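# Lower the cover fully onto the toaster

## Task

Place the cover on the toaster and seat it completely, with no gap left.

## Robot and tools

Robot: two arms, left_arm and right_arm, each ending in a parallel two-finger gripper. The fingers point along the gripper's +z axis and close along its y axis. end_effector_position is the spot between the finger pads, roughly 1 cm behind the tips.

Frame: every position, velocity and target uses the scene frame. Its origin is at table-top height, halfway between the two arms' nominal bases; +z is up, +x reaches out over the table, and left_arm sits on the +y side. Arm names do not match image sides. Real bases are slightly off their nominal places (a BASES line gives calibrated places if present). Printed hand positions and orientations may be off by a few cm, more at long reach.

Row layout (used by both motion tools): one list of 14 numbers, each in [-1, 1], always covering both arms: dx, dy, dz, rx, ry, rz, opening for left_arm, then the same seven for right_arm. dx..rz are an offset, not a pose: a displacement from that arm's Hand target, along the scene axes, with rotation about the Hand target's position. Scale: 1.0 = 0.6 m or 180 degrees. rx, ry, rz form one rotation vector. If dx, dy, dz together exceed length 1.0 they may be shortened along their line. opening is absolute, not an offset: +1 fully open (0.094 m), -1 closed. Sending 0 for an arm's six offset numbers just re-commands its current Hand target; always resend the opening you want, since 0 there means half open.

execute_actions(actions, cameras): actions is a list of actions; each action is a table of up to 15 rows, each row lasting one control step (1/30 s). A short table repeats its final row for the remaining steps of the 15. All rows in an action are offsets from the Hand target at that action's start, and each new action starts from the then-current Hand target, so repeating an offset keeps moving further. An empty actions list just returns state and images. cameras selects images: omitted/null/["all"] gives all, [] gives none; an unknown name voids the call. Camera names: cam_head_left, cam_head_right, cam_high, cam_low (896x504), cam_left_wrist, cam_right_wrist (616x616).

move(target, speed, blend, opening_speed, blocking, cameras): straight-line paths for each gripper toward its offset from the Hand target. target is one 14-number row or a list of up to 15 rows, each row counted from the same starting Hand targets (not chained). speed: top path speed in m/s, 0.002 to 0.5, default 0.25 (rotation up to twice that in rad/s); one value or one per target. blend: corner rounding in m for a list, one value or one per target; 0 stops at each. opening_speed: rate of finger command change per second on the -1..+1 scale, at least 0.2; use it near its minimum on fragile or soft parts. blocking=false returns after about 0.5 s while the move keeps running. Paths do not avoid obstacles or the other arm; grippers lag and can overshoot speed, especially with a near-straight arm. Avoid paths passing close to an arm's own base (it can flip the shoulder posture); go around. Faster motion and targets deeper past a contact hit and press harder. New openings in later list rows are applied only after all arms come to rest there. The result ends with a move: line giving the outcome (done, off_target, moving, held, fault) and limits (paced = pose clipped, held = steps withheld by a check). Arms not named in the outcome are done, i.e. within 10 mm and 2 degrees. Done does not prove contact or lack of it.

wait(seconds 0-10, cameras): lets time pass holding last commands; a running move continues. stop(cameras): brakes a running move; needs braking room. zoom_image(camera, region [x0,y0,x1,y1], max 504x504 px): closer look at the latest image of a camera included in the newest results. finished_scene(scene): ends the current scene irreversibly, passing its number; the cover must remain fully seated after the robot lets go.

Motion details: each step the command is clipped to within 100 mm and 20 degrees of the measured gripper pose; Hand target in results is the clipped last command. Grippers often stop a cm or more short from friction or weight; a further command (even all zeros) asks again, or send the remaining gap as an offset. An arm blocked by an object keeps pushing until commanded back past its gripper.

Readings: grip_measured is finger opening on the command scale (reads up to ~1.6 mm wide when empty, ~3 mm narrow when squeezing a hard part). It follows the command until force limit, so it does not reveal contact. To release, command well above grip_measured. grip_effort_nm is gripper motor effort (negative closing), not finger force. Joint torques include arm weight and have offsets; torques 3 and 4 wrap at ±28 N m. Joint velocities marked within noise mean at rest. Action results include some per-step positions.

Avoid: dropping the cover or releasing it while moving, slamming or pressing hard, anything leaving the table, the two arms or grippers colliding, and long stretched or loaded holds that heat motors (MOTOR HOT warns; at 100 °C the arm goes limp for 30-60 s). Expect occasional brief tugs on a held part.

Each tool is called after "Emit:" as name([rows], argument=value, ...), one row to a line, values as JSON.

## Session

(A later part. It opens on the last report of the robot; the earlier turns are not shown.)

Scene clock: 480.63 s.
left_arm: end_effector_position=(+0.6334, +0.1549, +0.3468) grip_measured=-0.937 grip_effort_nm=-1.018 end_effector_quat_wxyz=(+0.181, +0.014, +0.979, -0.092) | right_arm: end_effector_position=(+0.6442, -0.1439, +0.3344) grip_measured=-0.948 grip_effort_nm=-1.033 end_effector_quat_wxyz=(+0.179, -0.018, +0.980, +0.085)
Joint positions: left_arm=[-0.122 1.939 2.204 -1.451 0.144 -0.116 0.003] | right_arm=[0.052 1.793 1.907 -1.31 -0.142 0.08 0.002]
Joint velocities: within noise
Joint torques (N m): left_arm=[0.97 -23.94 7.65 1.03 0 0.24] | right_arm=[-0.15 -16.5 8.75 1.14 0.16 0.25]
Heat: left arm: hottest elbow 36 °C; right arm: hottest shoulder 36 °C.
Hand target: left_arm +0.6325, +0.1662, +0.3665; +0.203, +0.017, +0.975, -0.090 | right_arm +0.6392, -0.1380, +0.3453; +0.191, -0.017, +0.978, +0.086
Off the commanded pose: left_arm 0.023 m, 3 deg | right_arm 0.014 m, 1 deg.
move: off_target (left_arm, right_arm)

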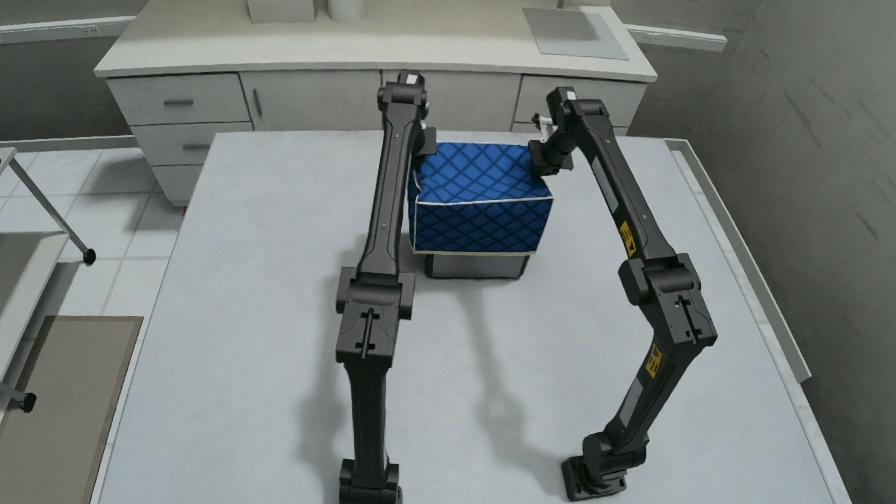

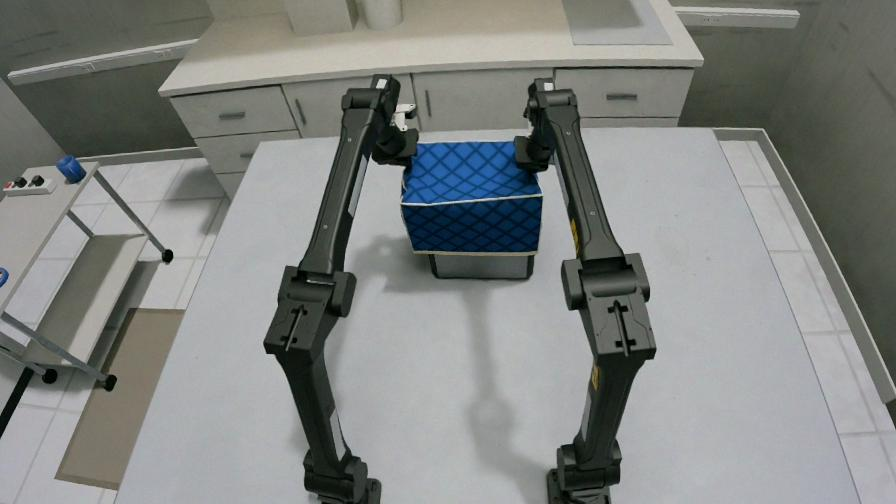

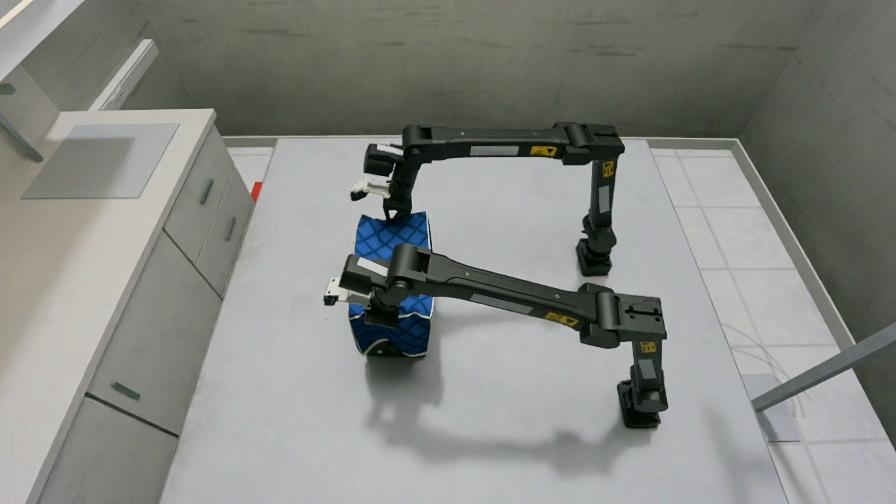

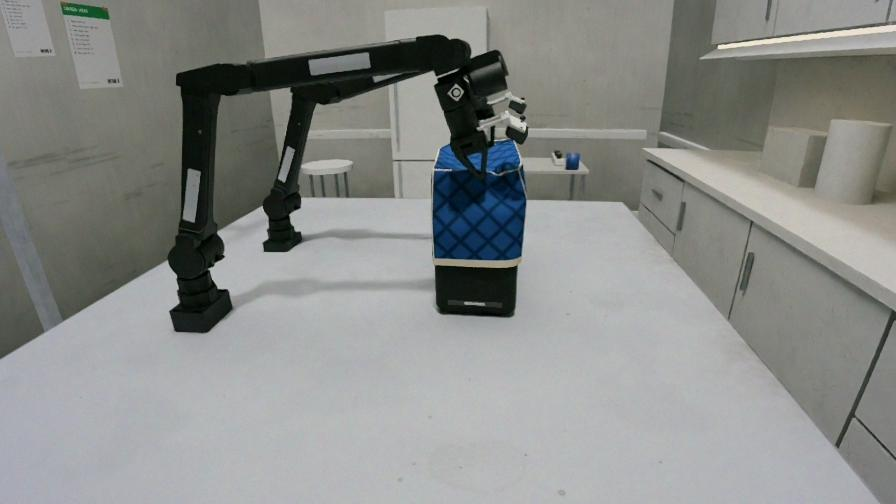

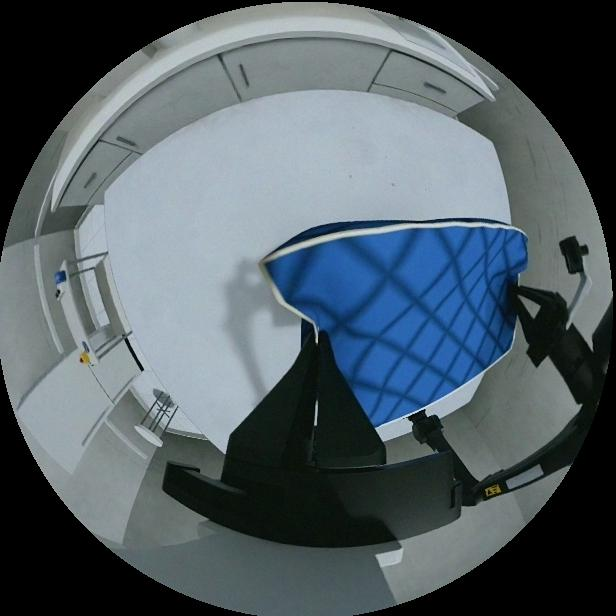

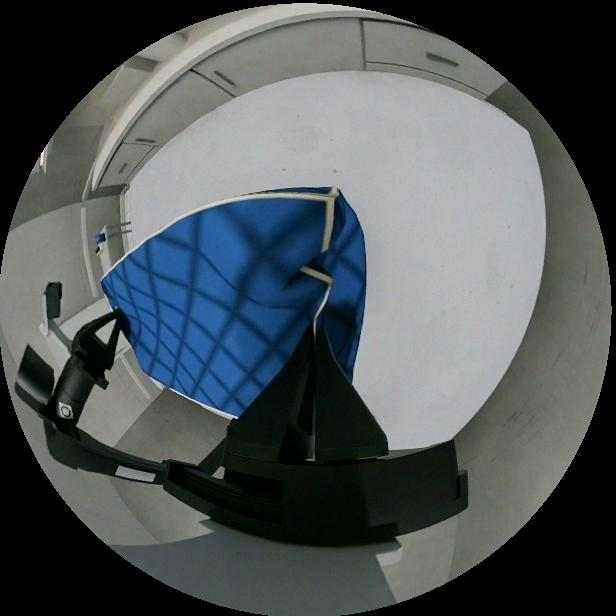

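Emit:
move(target=[0,0,-0.1,0,0,0,-0.95,0,0,-0.08,0,0,0,-0.95], speed=0.06)

Emit:
zoom_image(camera="cam_high", region=[320, 170, 460, 370])

Emit:
zoom_image(camera="cam_low", region=[415, 80, 555, 330])

Emit:
zoom_image(camera="cam_head_right", region=[380, 80, 580, 290])

Scene clock: 487.20 s.
left_arm: end_effector_position=(+0.6325, +0.1556, +0.3076) grip_measured=-0.937 grip_effort_nm=-1.023 end_effector_quat_wxyz=(+0.201, +0.016, +0.975, -0.094) | right_arm: end_effector_position=(+0.6430, -0.1413, +0.2930) grip_measured=-0.948 grip_effort_nm=-1.033 end_effector_quat_wxyz=(+0.185, -0.020, +0.979, +0.086)
Joint positions: left_arm=[-0.122 1.876 1.995 -1.264 0.144 -0.116 0.003] | right_arm=[0.057 1.776 1.771 -1.179 -0.142 0.081 0.002]
Joint velocities: within noise
Joint torques (N m): left_arm=[0.79 -21.54 7.12 0.79 0.01 0.25] | right_arm=[-0.44 -15.74 8.57 1.1 0.17 0.25]
Heat: left arm: hottest elbow 36 °C; right arm: hottest shoulder 35 °C.
Hand target: left_arm +0.6325, +0.1661, +0.3064; +0.203, +0.017, +0.975, -0.090 | right_arm +0.6392, -0.1379, +0.2974; +0.191, -0.017, +0.978, +0.086
Off the commanded pose: left_arm 0.011 m, 1 deg | right_arm 0.007 m, 1 deg.
move: off_target (left_arm)

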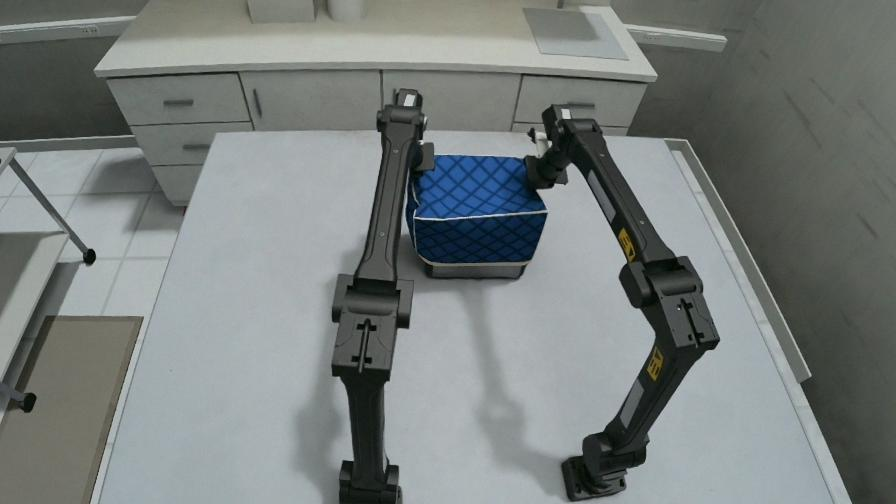

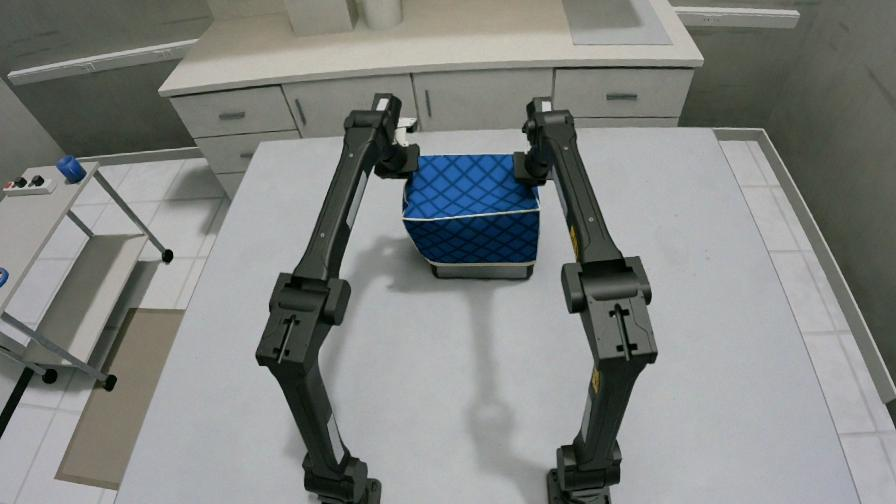

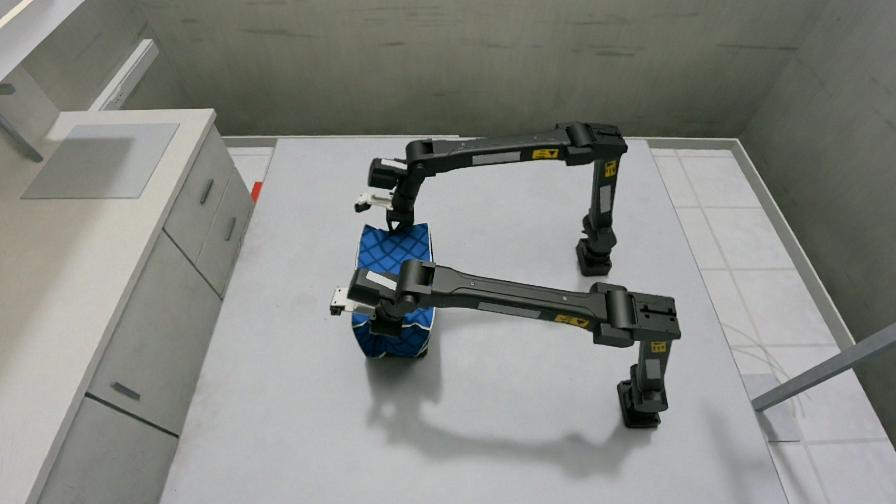

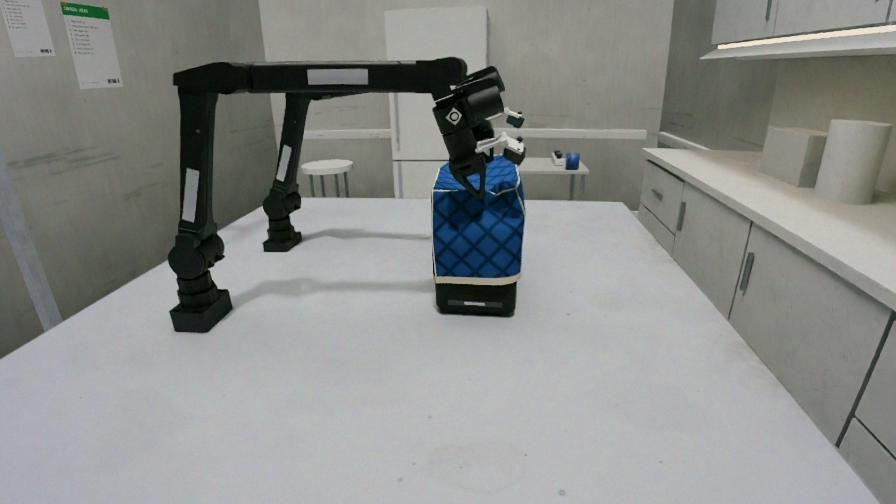

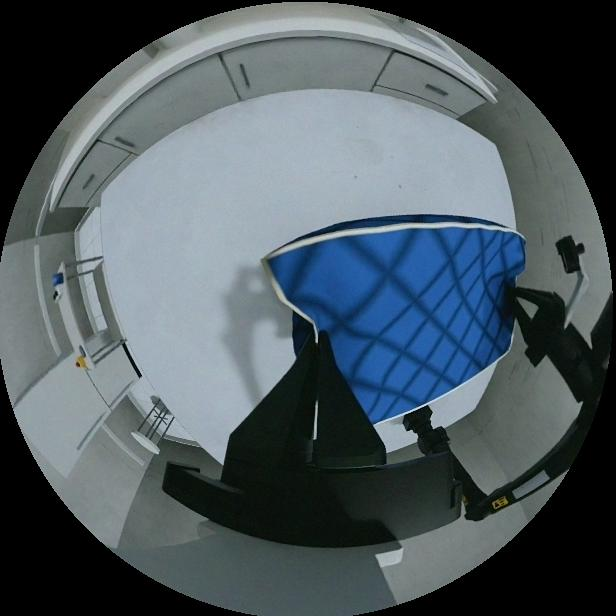

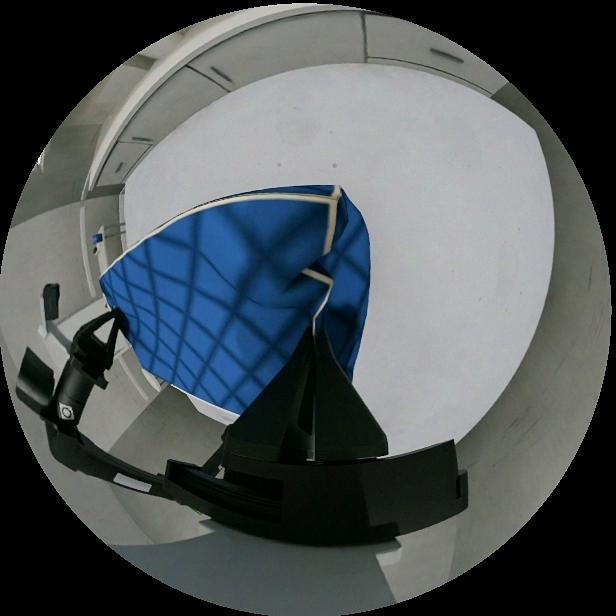

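Scaled by 2.520.

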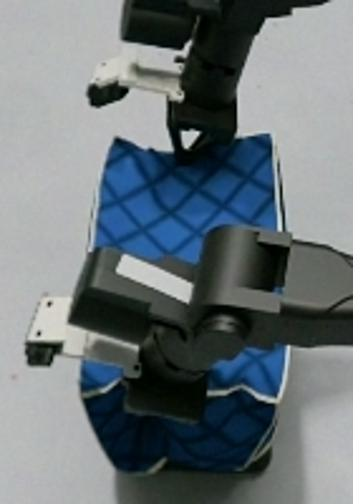

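Scaled by 2.016.

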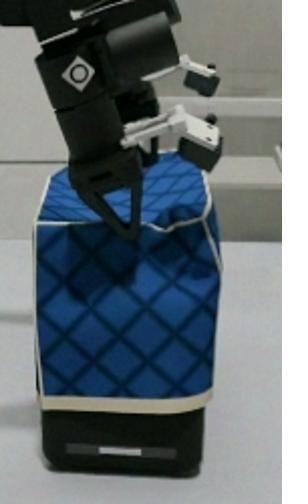

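Scaled by 2.400.

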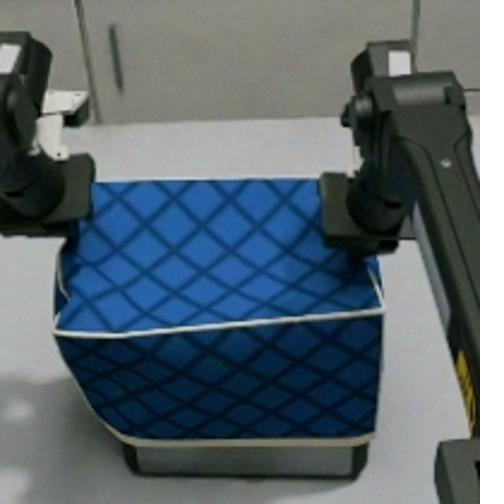

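Emit:
zoom_image(camera="cam_high", region=[345, 315, 445, 370])

Emit:
zoom_image(camera="cam_head_left", region=[390, 140, 470, 290])

Emit:
zoom_image(camera="cam_head_right", region=[390, 140, 470, 290])

Scaled by 5.040.

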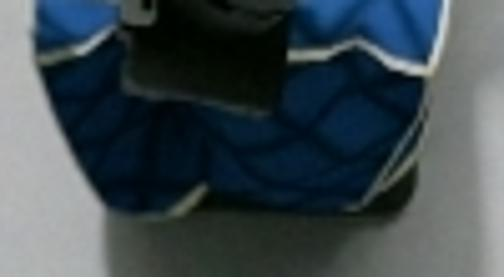

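Scaled by 3.360.

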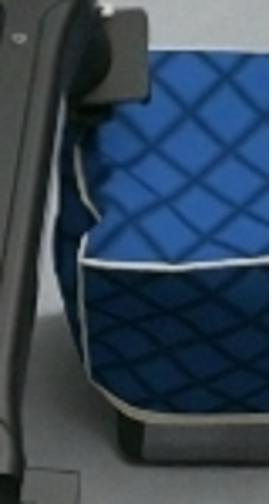

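Scaled by 3.360.

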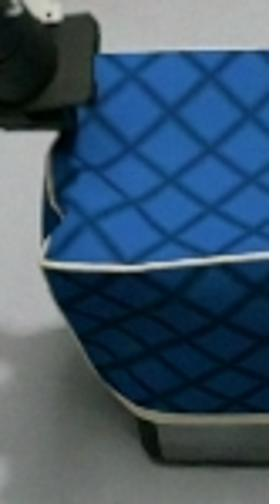

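Emit:
move([
  [0,0,0.16,0,0,0,-0.95,0,0,0.155,0,0,0,-0.95],
  [0,0.017,0.16,0.15,0,0,-0.95,0.0,0.015,0.155,0,0,0,-0.95],
], speed=0.1)

Emit:
zoom_image(camera="cam_high", region=[320, 170, 460, 370])

Emit:
zoom_image(camera="cam_low", region=[415, 80, 555, 330])

Emit:
zoom_image(camera="cam_head_right", region=[380, 80, 580, 290])

Emit:
zoom_image(camera="cam_head_left", region=[380, 80, 580, 290])

Scene clock: 503.73 s.
left_arm: end_effector_position=(+0.6278, +0.1620, +0.3778) grip_measured=-0.936 grip_effort_nm=-1.038 end_effector_quat_wxyz=(+0.175, +0.064, +0.974, +0.126) | right_arm: end_effector_position=(+0.6308, -0.1336, +0.3751) grip_measured=-0.949 grip_effort_nm=-1.038 end_effector_quat_wxyz=(+0.179, -0.019, +0.980, +0.087)
Joint positions: left_arm=[-0.225 2.018 2.416 -1.65 -0.301 -0.039 0.003] | right_arm=[0.072 1.776 1.991 -1.408 -0.138 0.096 0.002]
Joint velocities: within noise
Joint torques (N m): left_arm=[0.73 -22.18 11.28 0.09 -1.17 0.28] | right_arm=[-0.26 -13.16 14.78 0.27 0.24 0.25]
Heat: left arm: hottest elbow 36 °C; right arm: hottest shoulder 36 °C.
Hand target: left_arm +0.6326, +0.1763, +0.4024; +0.193, +0.063, +0.969, +0.140 | right_arm +0.6392, -0.1289, +0.3904; +0.191, -0.017, +0.978, +0.086
Off the commanded pose: left_arm 0.029 m, 3 deg | right_arm 0.018 m, 1 deg.
move: off_target (left_arm, right_arm)

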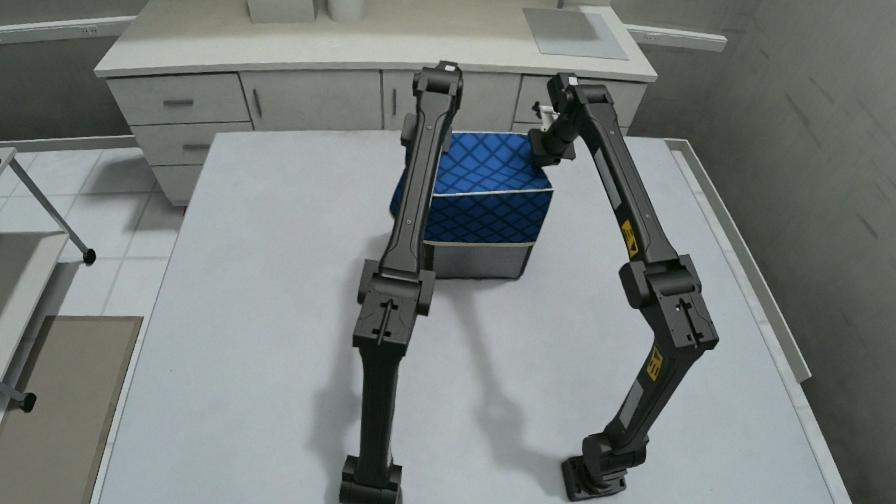

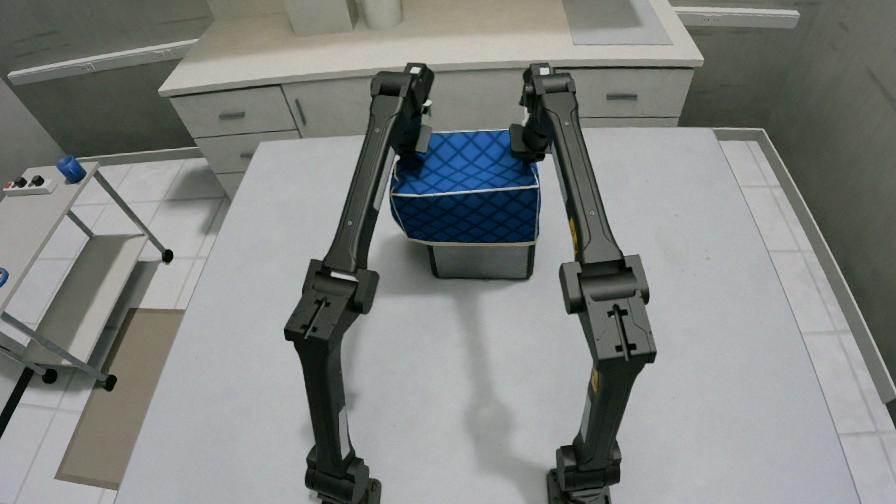

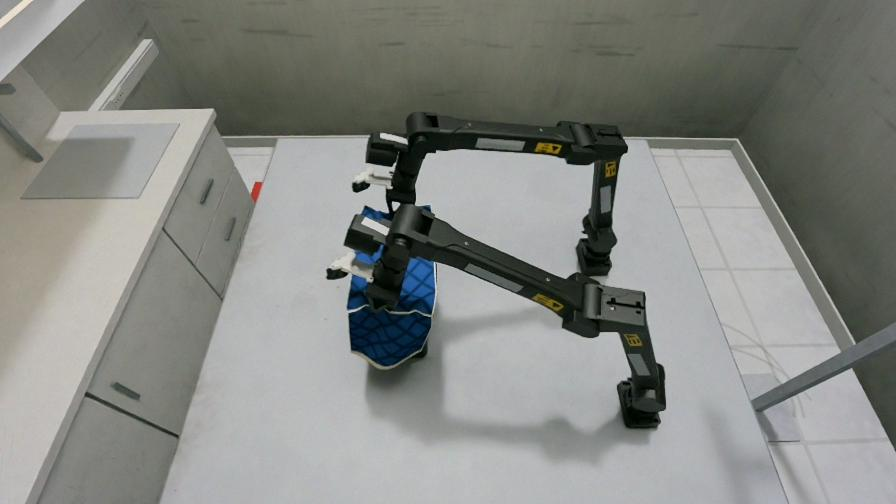

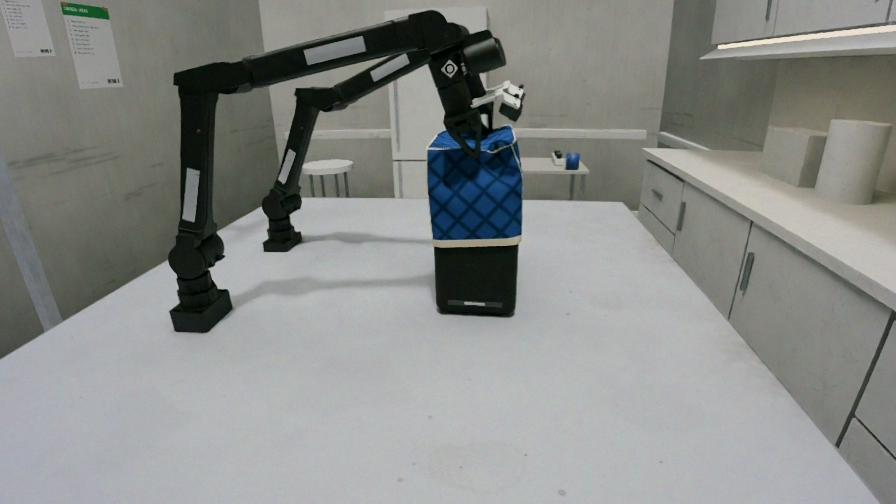

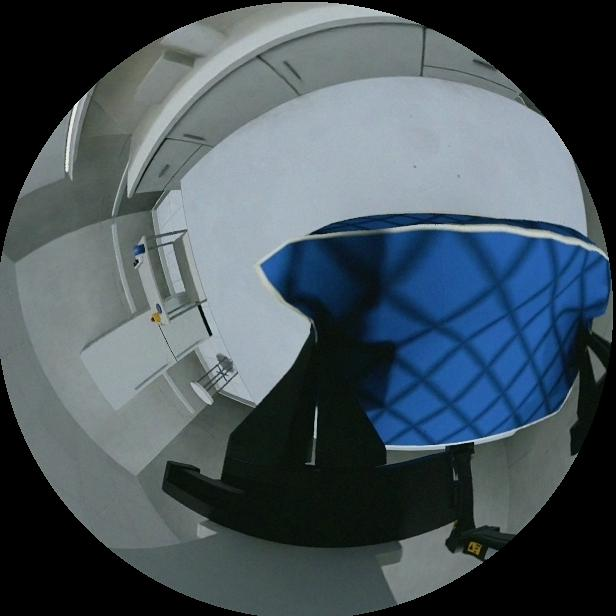

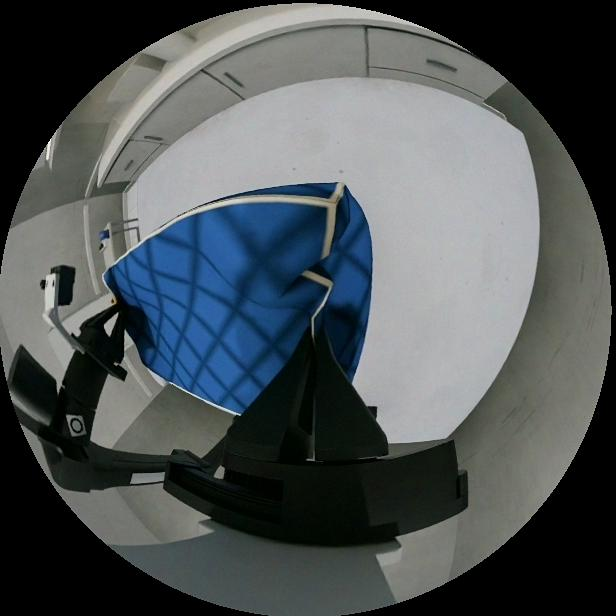

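Scaled by 2.520.

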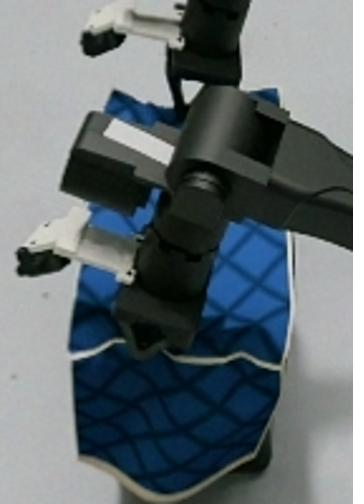

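Scaled by 2.016.

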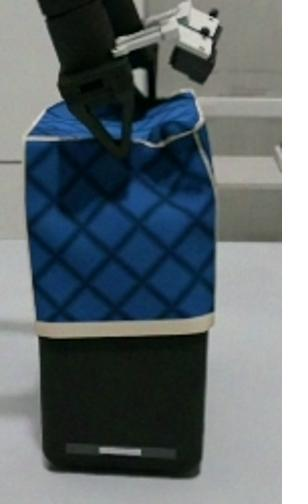

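Scaled by 2.400.

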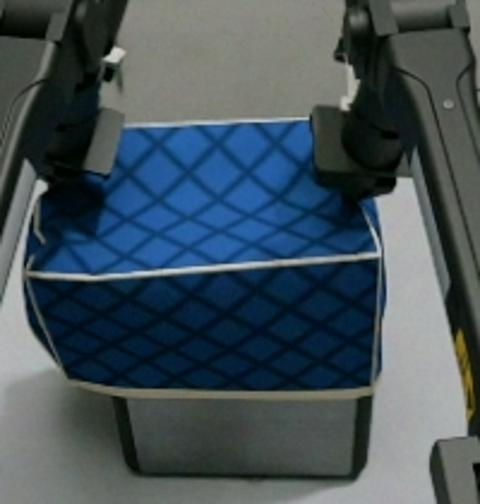

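Scaled by 2.400.

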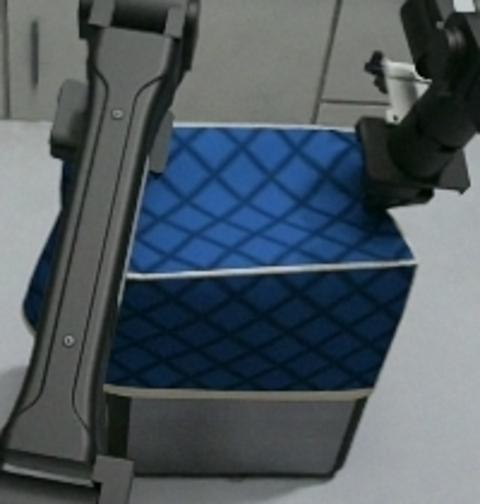

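Emit:
move(target=[0.01,0,-0.13,0,0,0,-0.95,0.01,0,-0.13,0,0,0,-0.95], speed=0.07)

Emit:
zoom_image(camera="cam_high", region=[320, 130, 480, 370])

Emit:
zoom_image(camera="cam_low", region=[400, 80, 560, 360])

Scene clock: 525.97 s.
left_arm: end_effector_position=(+0.6385, +0.1621, +0.2971) grip_measured=-0.936 grip_effort_nm=-1.023 end_effector_quat_wxyz=(+0.170, +0.065, +0.974, +0.135) | right_arm: end_effector_position=(+0.6442, -0.1310, +0.3188) grip_measured=-0.949 grip_effort_nm=-1.038 end_effector_quat_wxyz=(+0.191, -0.020, +0.977, +0.087)
Joint positions: left_arm=[-0.225 1.98 2.135 -1.418 -0.317 -0.037 0.003] | right_arm=[0.074 1.776 1.836 -1.229 -0.136 0.098 0.002]
Joint velocities: within noise
Joint torques (N m): left_arm=[0.85 -25.58 7.83 0.83 -0.55 0.25] | right_arm=[-0.56 -14.33 8.73 1.29 0.14 0.19]
Heat: left arm: hottest elbow 38 °C; right arm: hottest elbow 37 °C.
Hand target: left_arm +0.6385, +0.1762, +0.3245; +0.193, +0.064, +0.969, +0.140 | right_arm +0.6452, -0.1291, +0.3123; +0.191, -0.017, +0.978, +0.086
Off the commanded pose: left_arm 0.031 m, 3 deg | right_arm 0.007 m, 0 deg.
move: off_target (left_arm)

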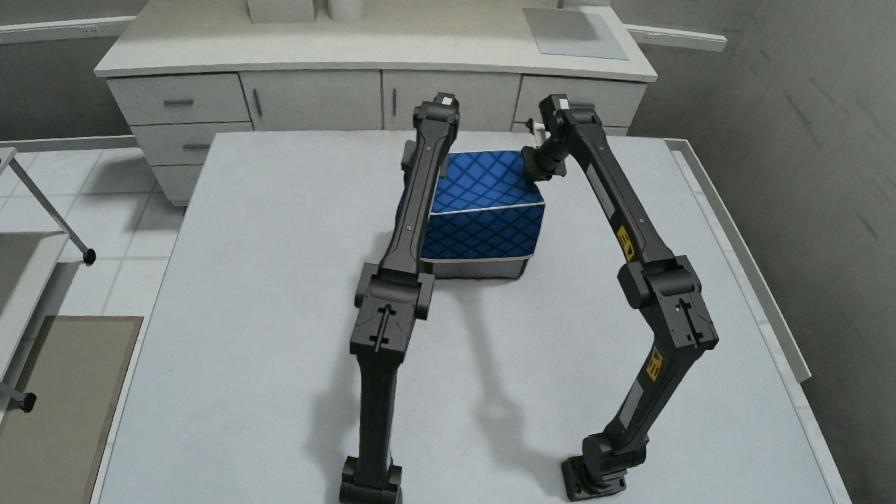

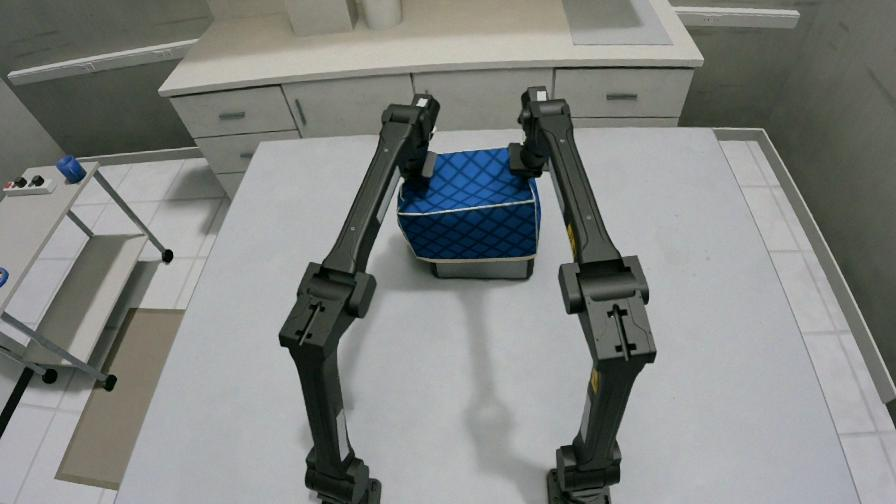

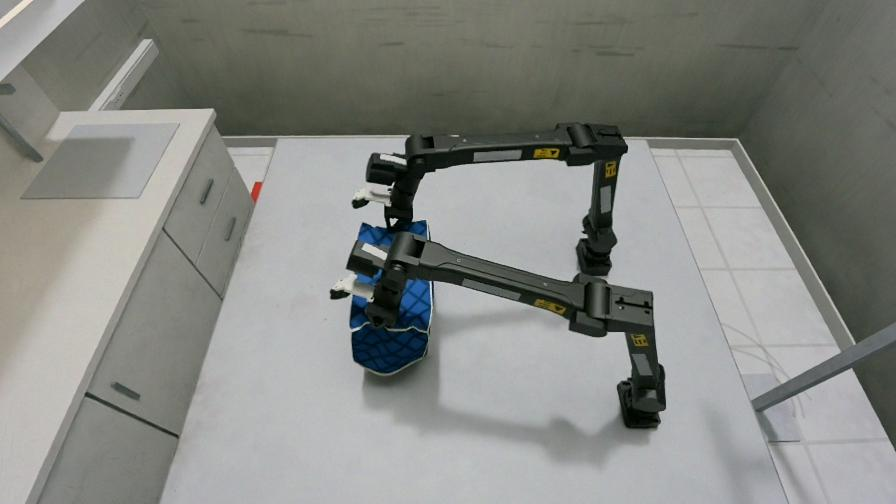

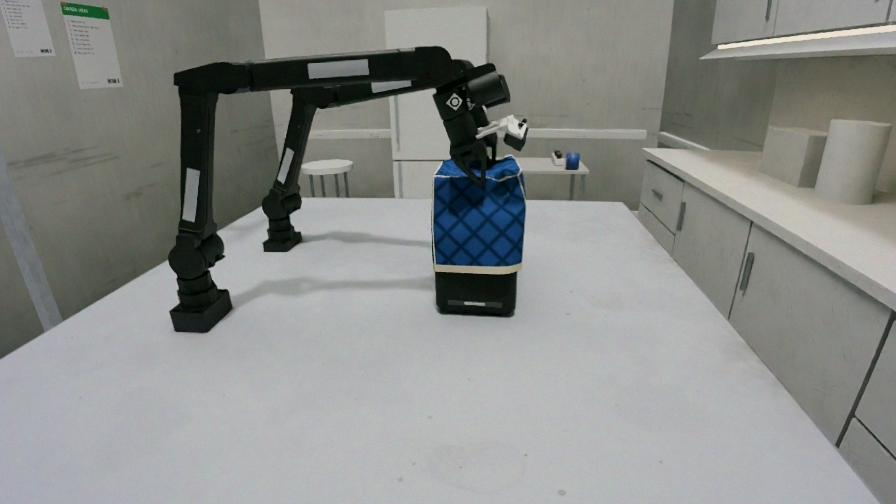

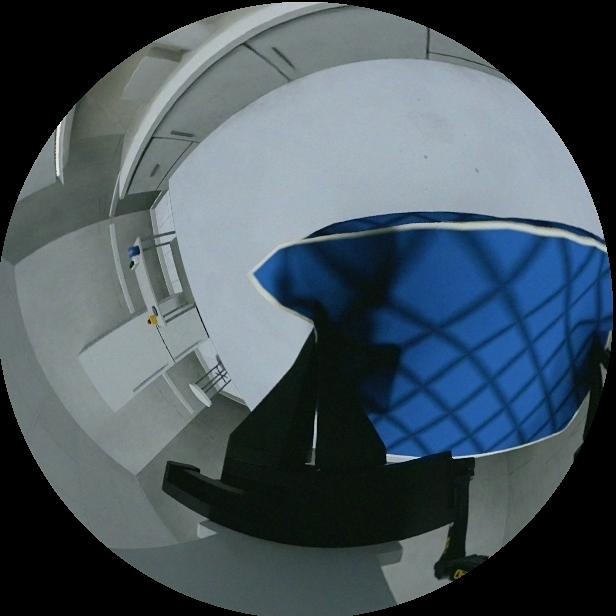

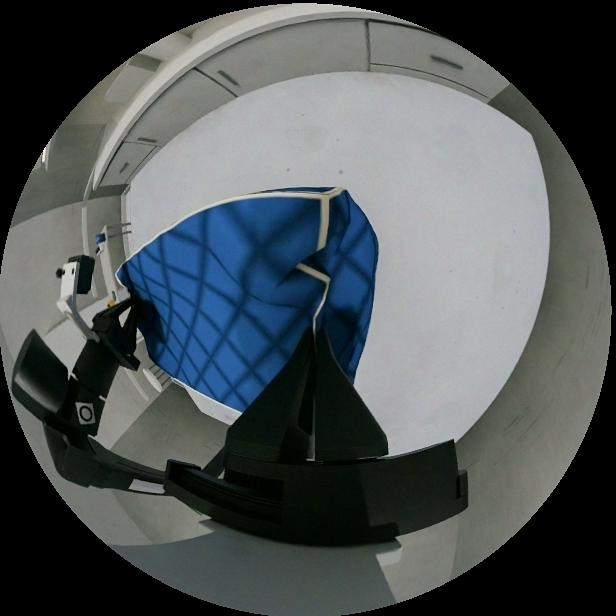

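Scaled by 2.100.

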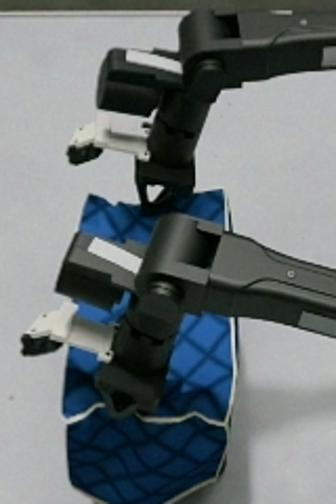

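Scaled by 1.800.

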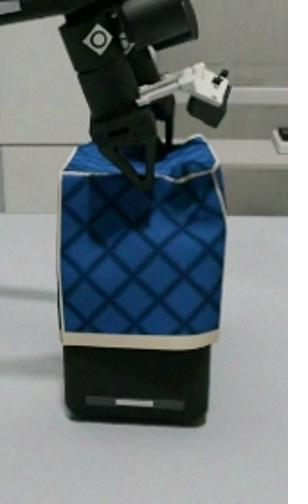

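Emit:
move(target=[0,0,-0.07,0,0,0,-0.95,0,0,-0.1,0,0,0,-0.95], speed=0.07)

Emit:
zoom_image(camera="cam_high", region=[320, 130, 480, 390])

Emit:
zoom_image(camera="cam_low", region=[400, 80, 560, 360])

Emit:
zoom_image(camera="cam_head_right", region=[380, 80, 580, 290])

Scene clock: 531.60 s.
left_arm: end_effector_position=(+0.6373, +0.1622, +0.2533) grip_measured=-0.936 grip_effort_nm=-1.033 end_effector_quat_wxyz=(+0.169, +0.066, +0.974, +0.135) | right_arm: end_effector_position=(+0.6467, -0.1310, +0.2692) grip_measured=-0.949 grip_effort_nm=-1.033 end_effector_quat_wxyz=(+0.200, -0.020, +0.976, +0.087)
Joint positions: left_arm=[-0.225 1.963 1.994 -1.295 -0.316 -0.036 0.003] | right_arm=[0.074 1.773 1.697 -1.076 -0.134 0.098 0.002]
Joint velocities: within noise
Joint torques (N m): left_arm=[1.26 -25.64 7.98 0.8 -0.61 0.29] | right_arm=[-0.73 -13.68 7.68 1.4 0.09 0.18]
Heat: left arm: hottest elbow 38 °C; right arm: hottest shoulder 36 °C.
Hand target: left_arm +0.6385, +0.1763, +0.2825; +0.193, +0.064, +0.969, +0.140 | right_arm +0.6452, -0.1291, +0.2524; +0.191, -0.017, +0.978, +0.086
Off the commanded pose: left_arm 0.032 m, 3 deg | right_arm 0.017 m, 1 deg.
move: off_target (left_arm, right_arm)

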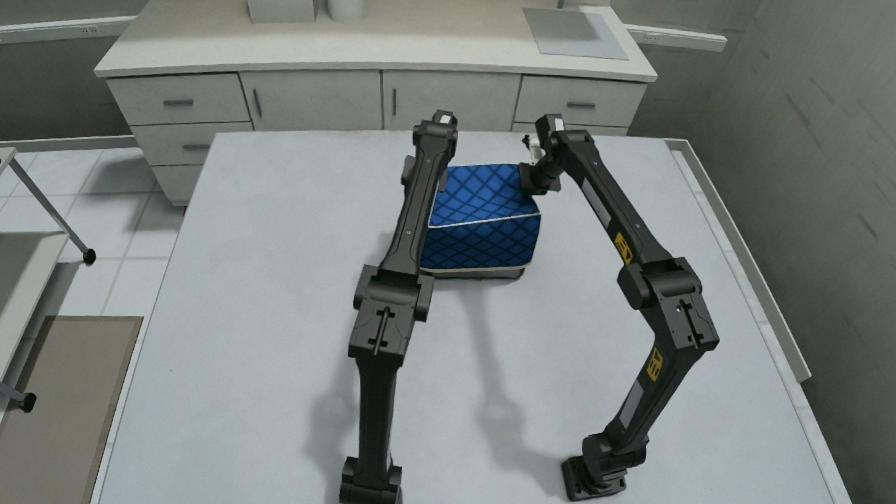

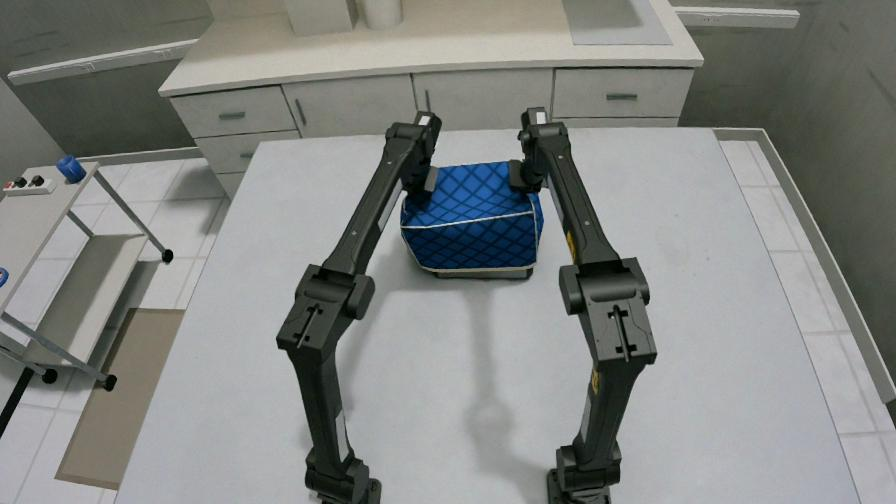

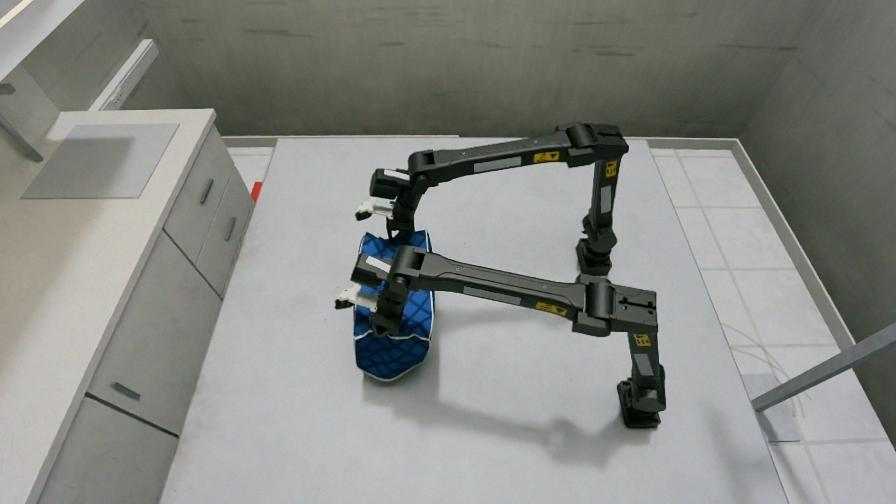

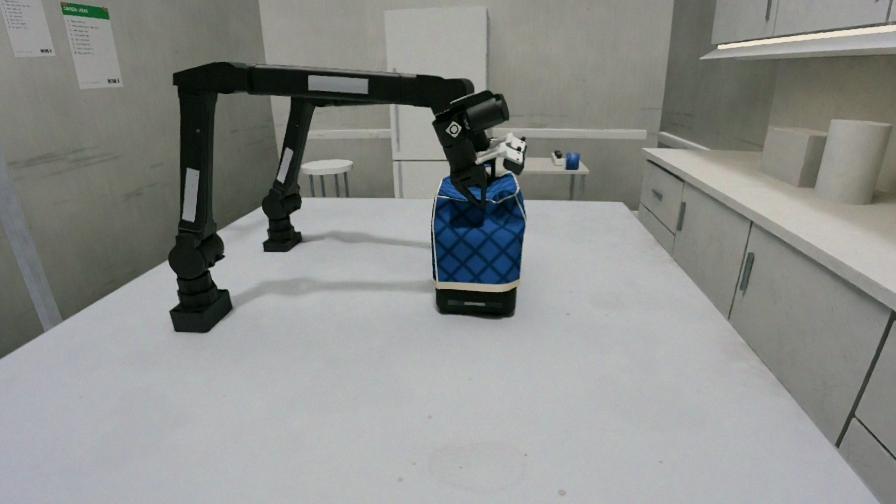

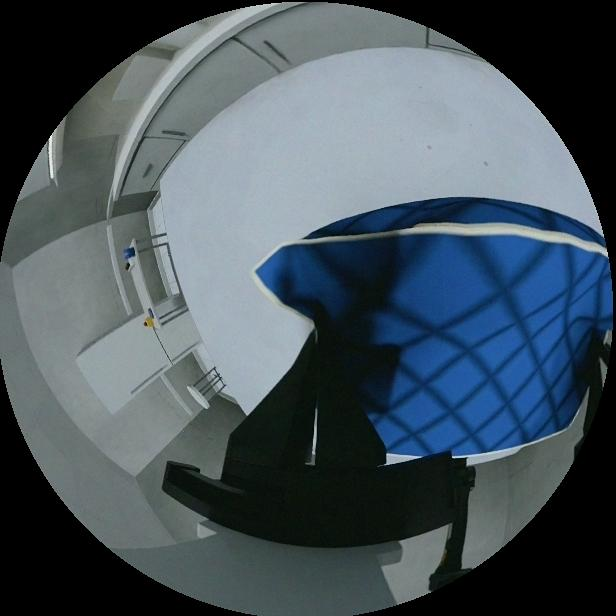

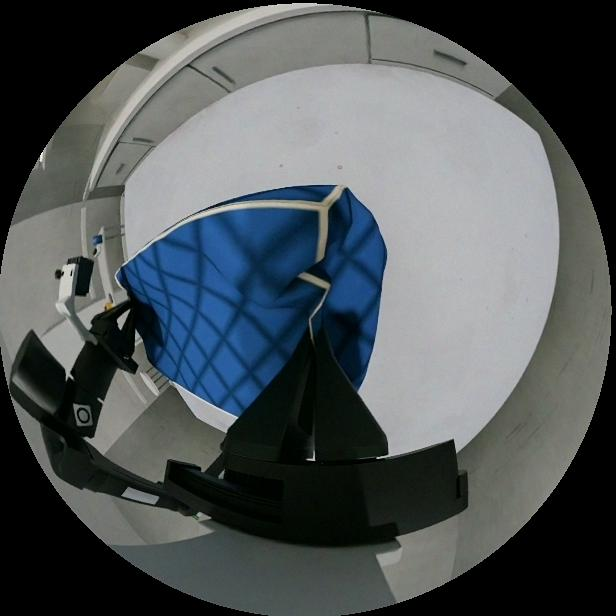

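Scaled by 1.938.

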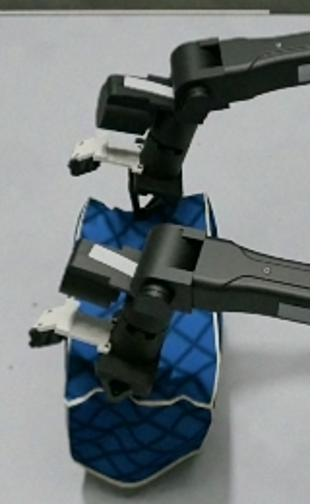

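Scaled by 1.800.

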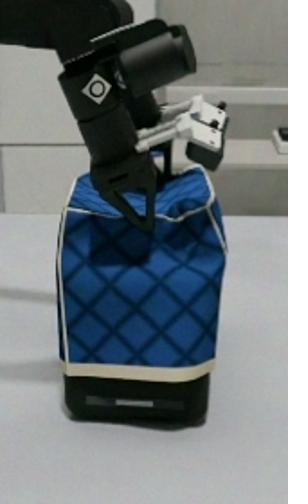

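Scaled by 2.400.

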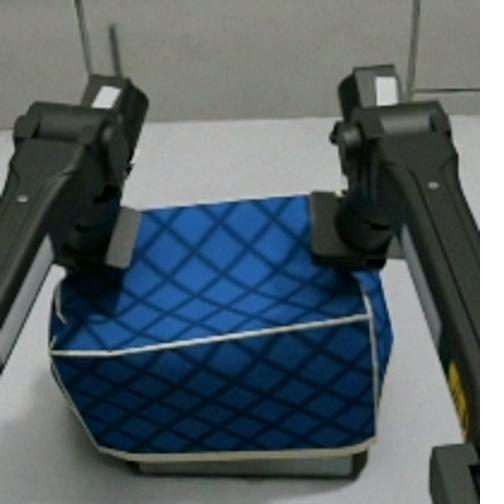

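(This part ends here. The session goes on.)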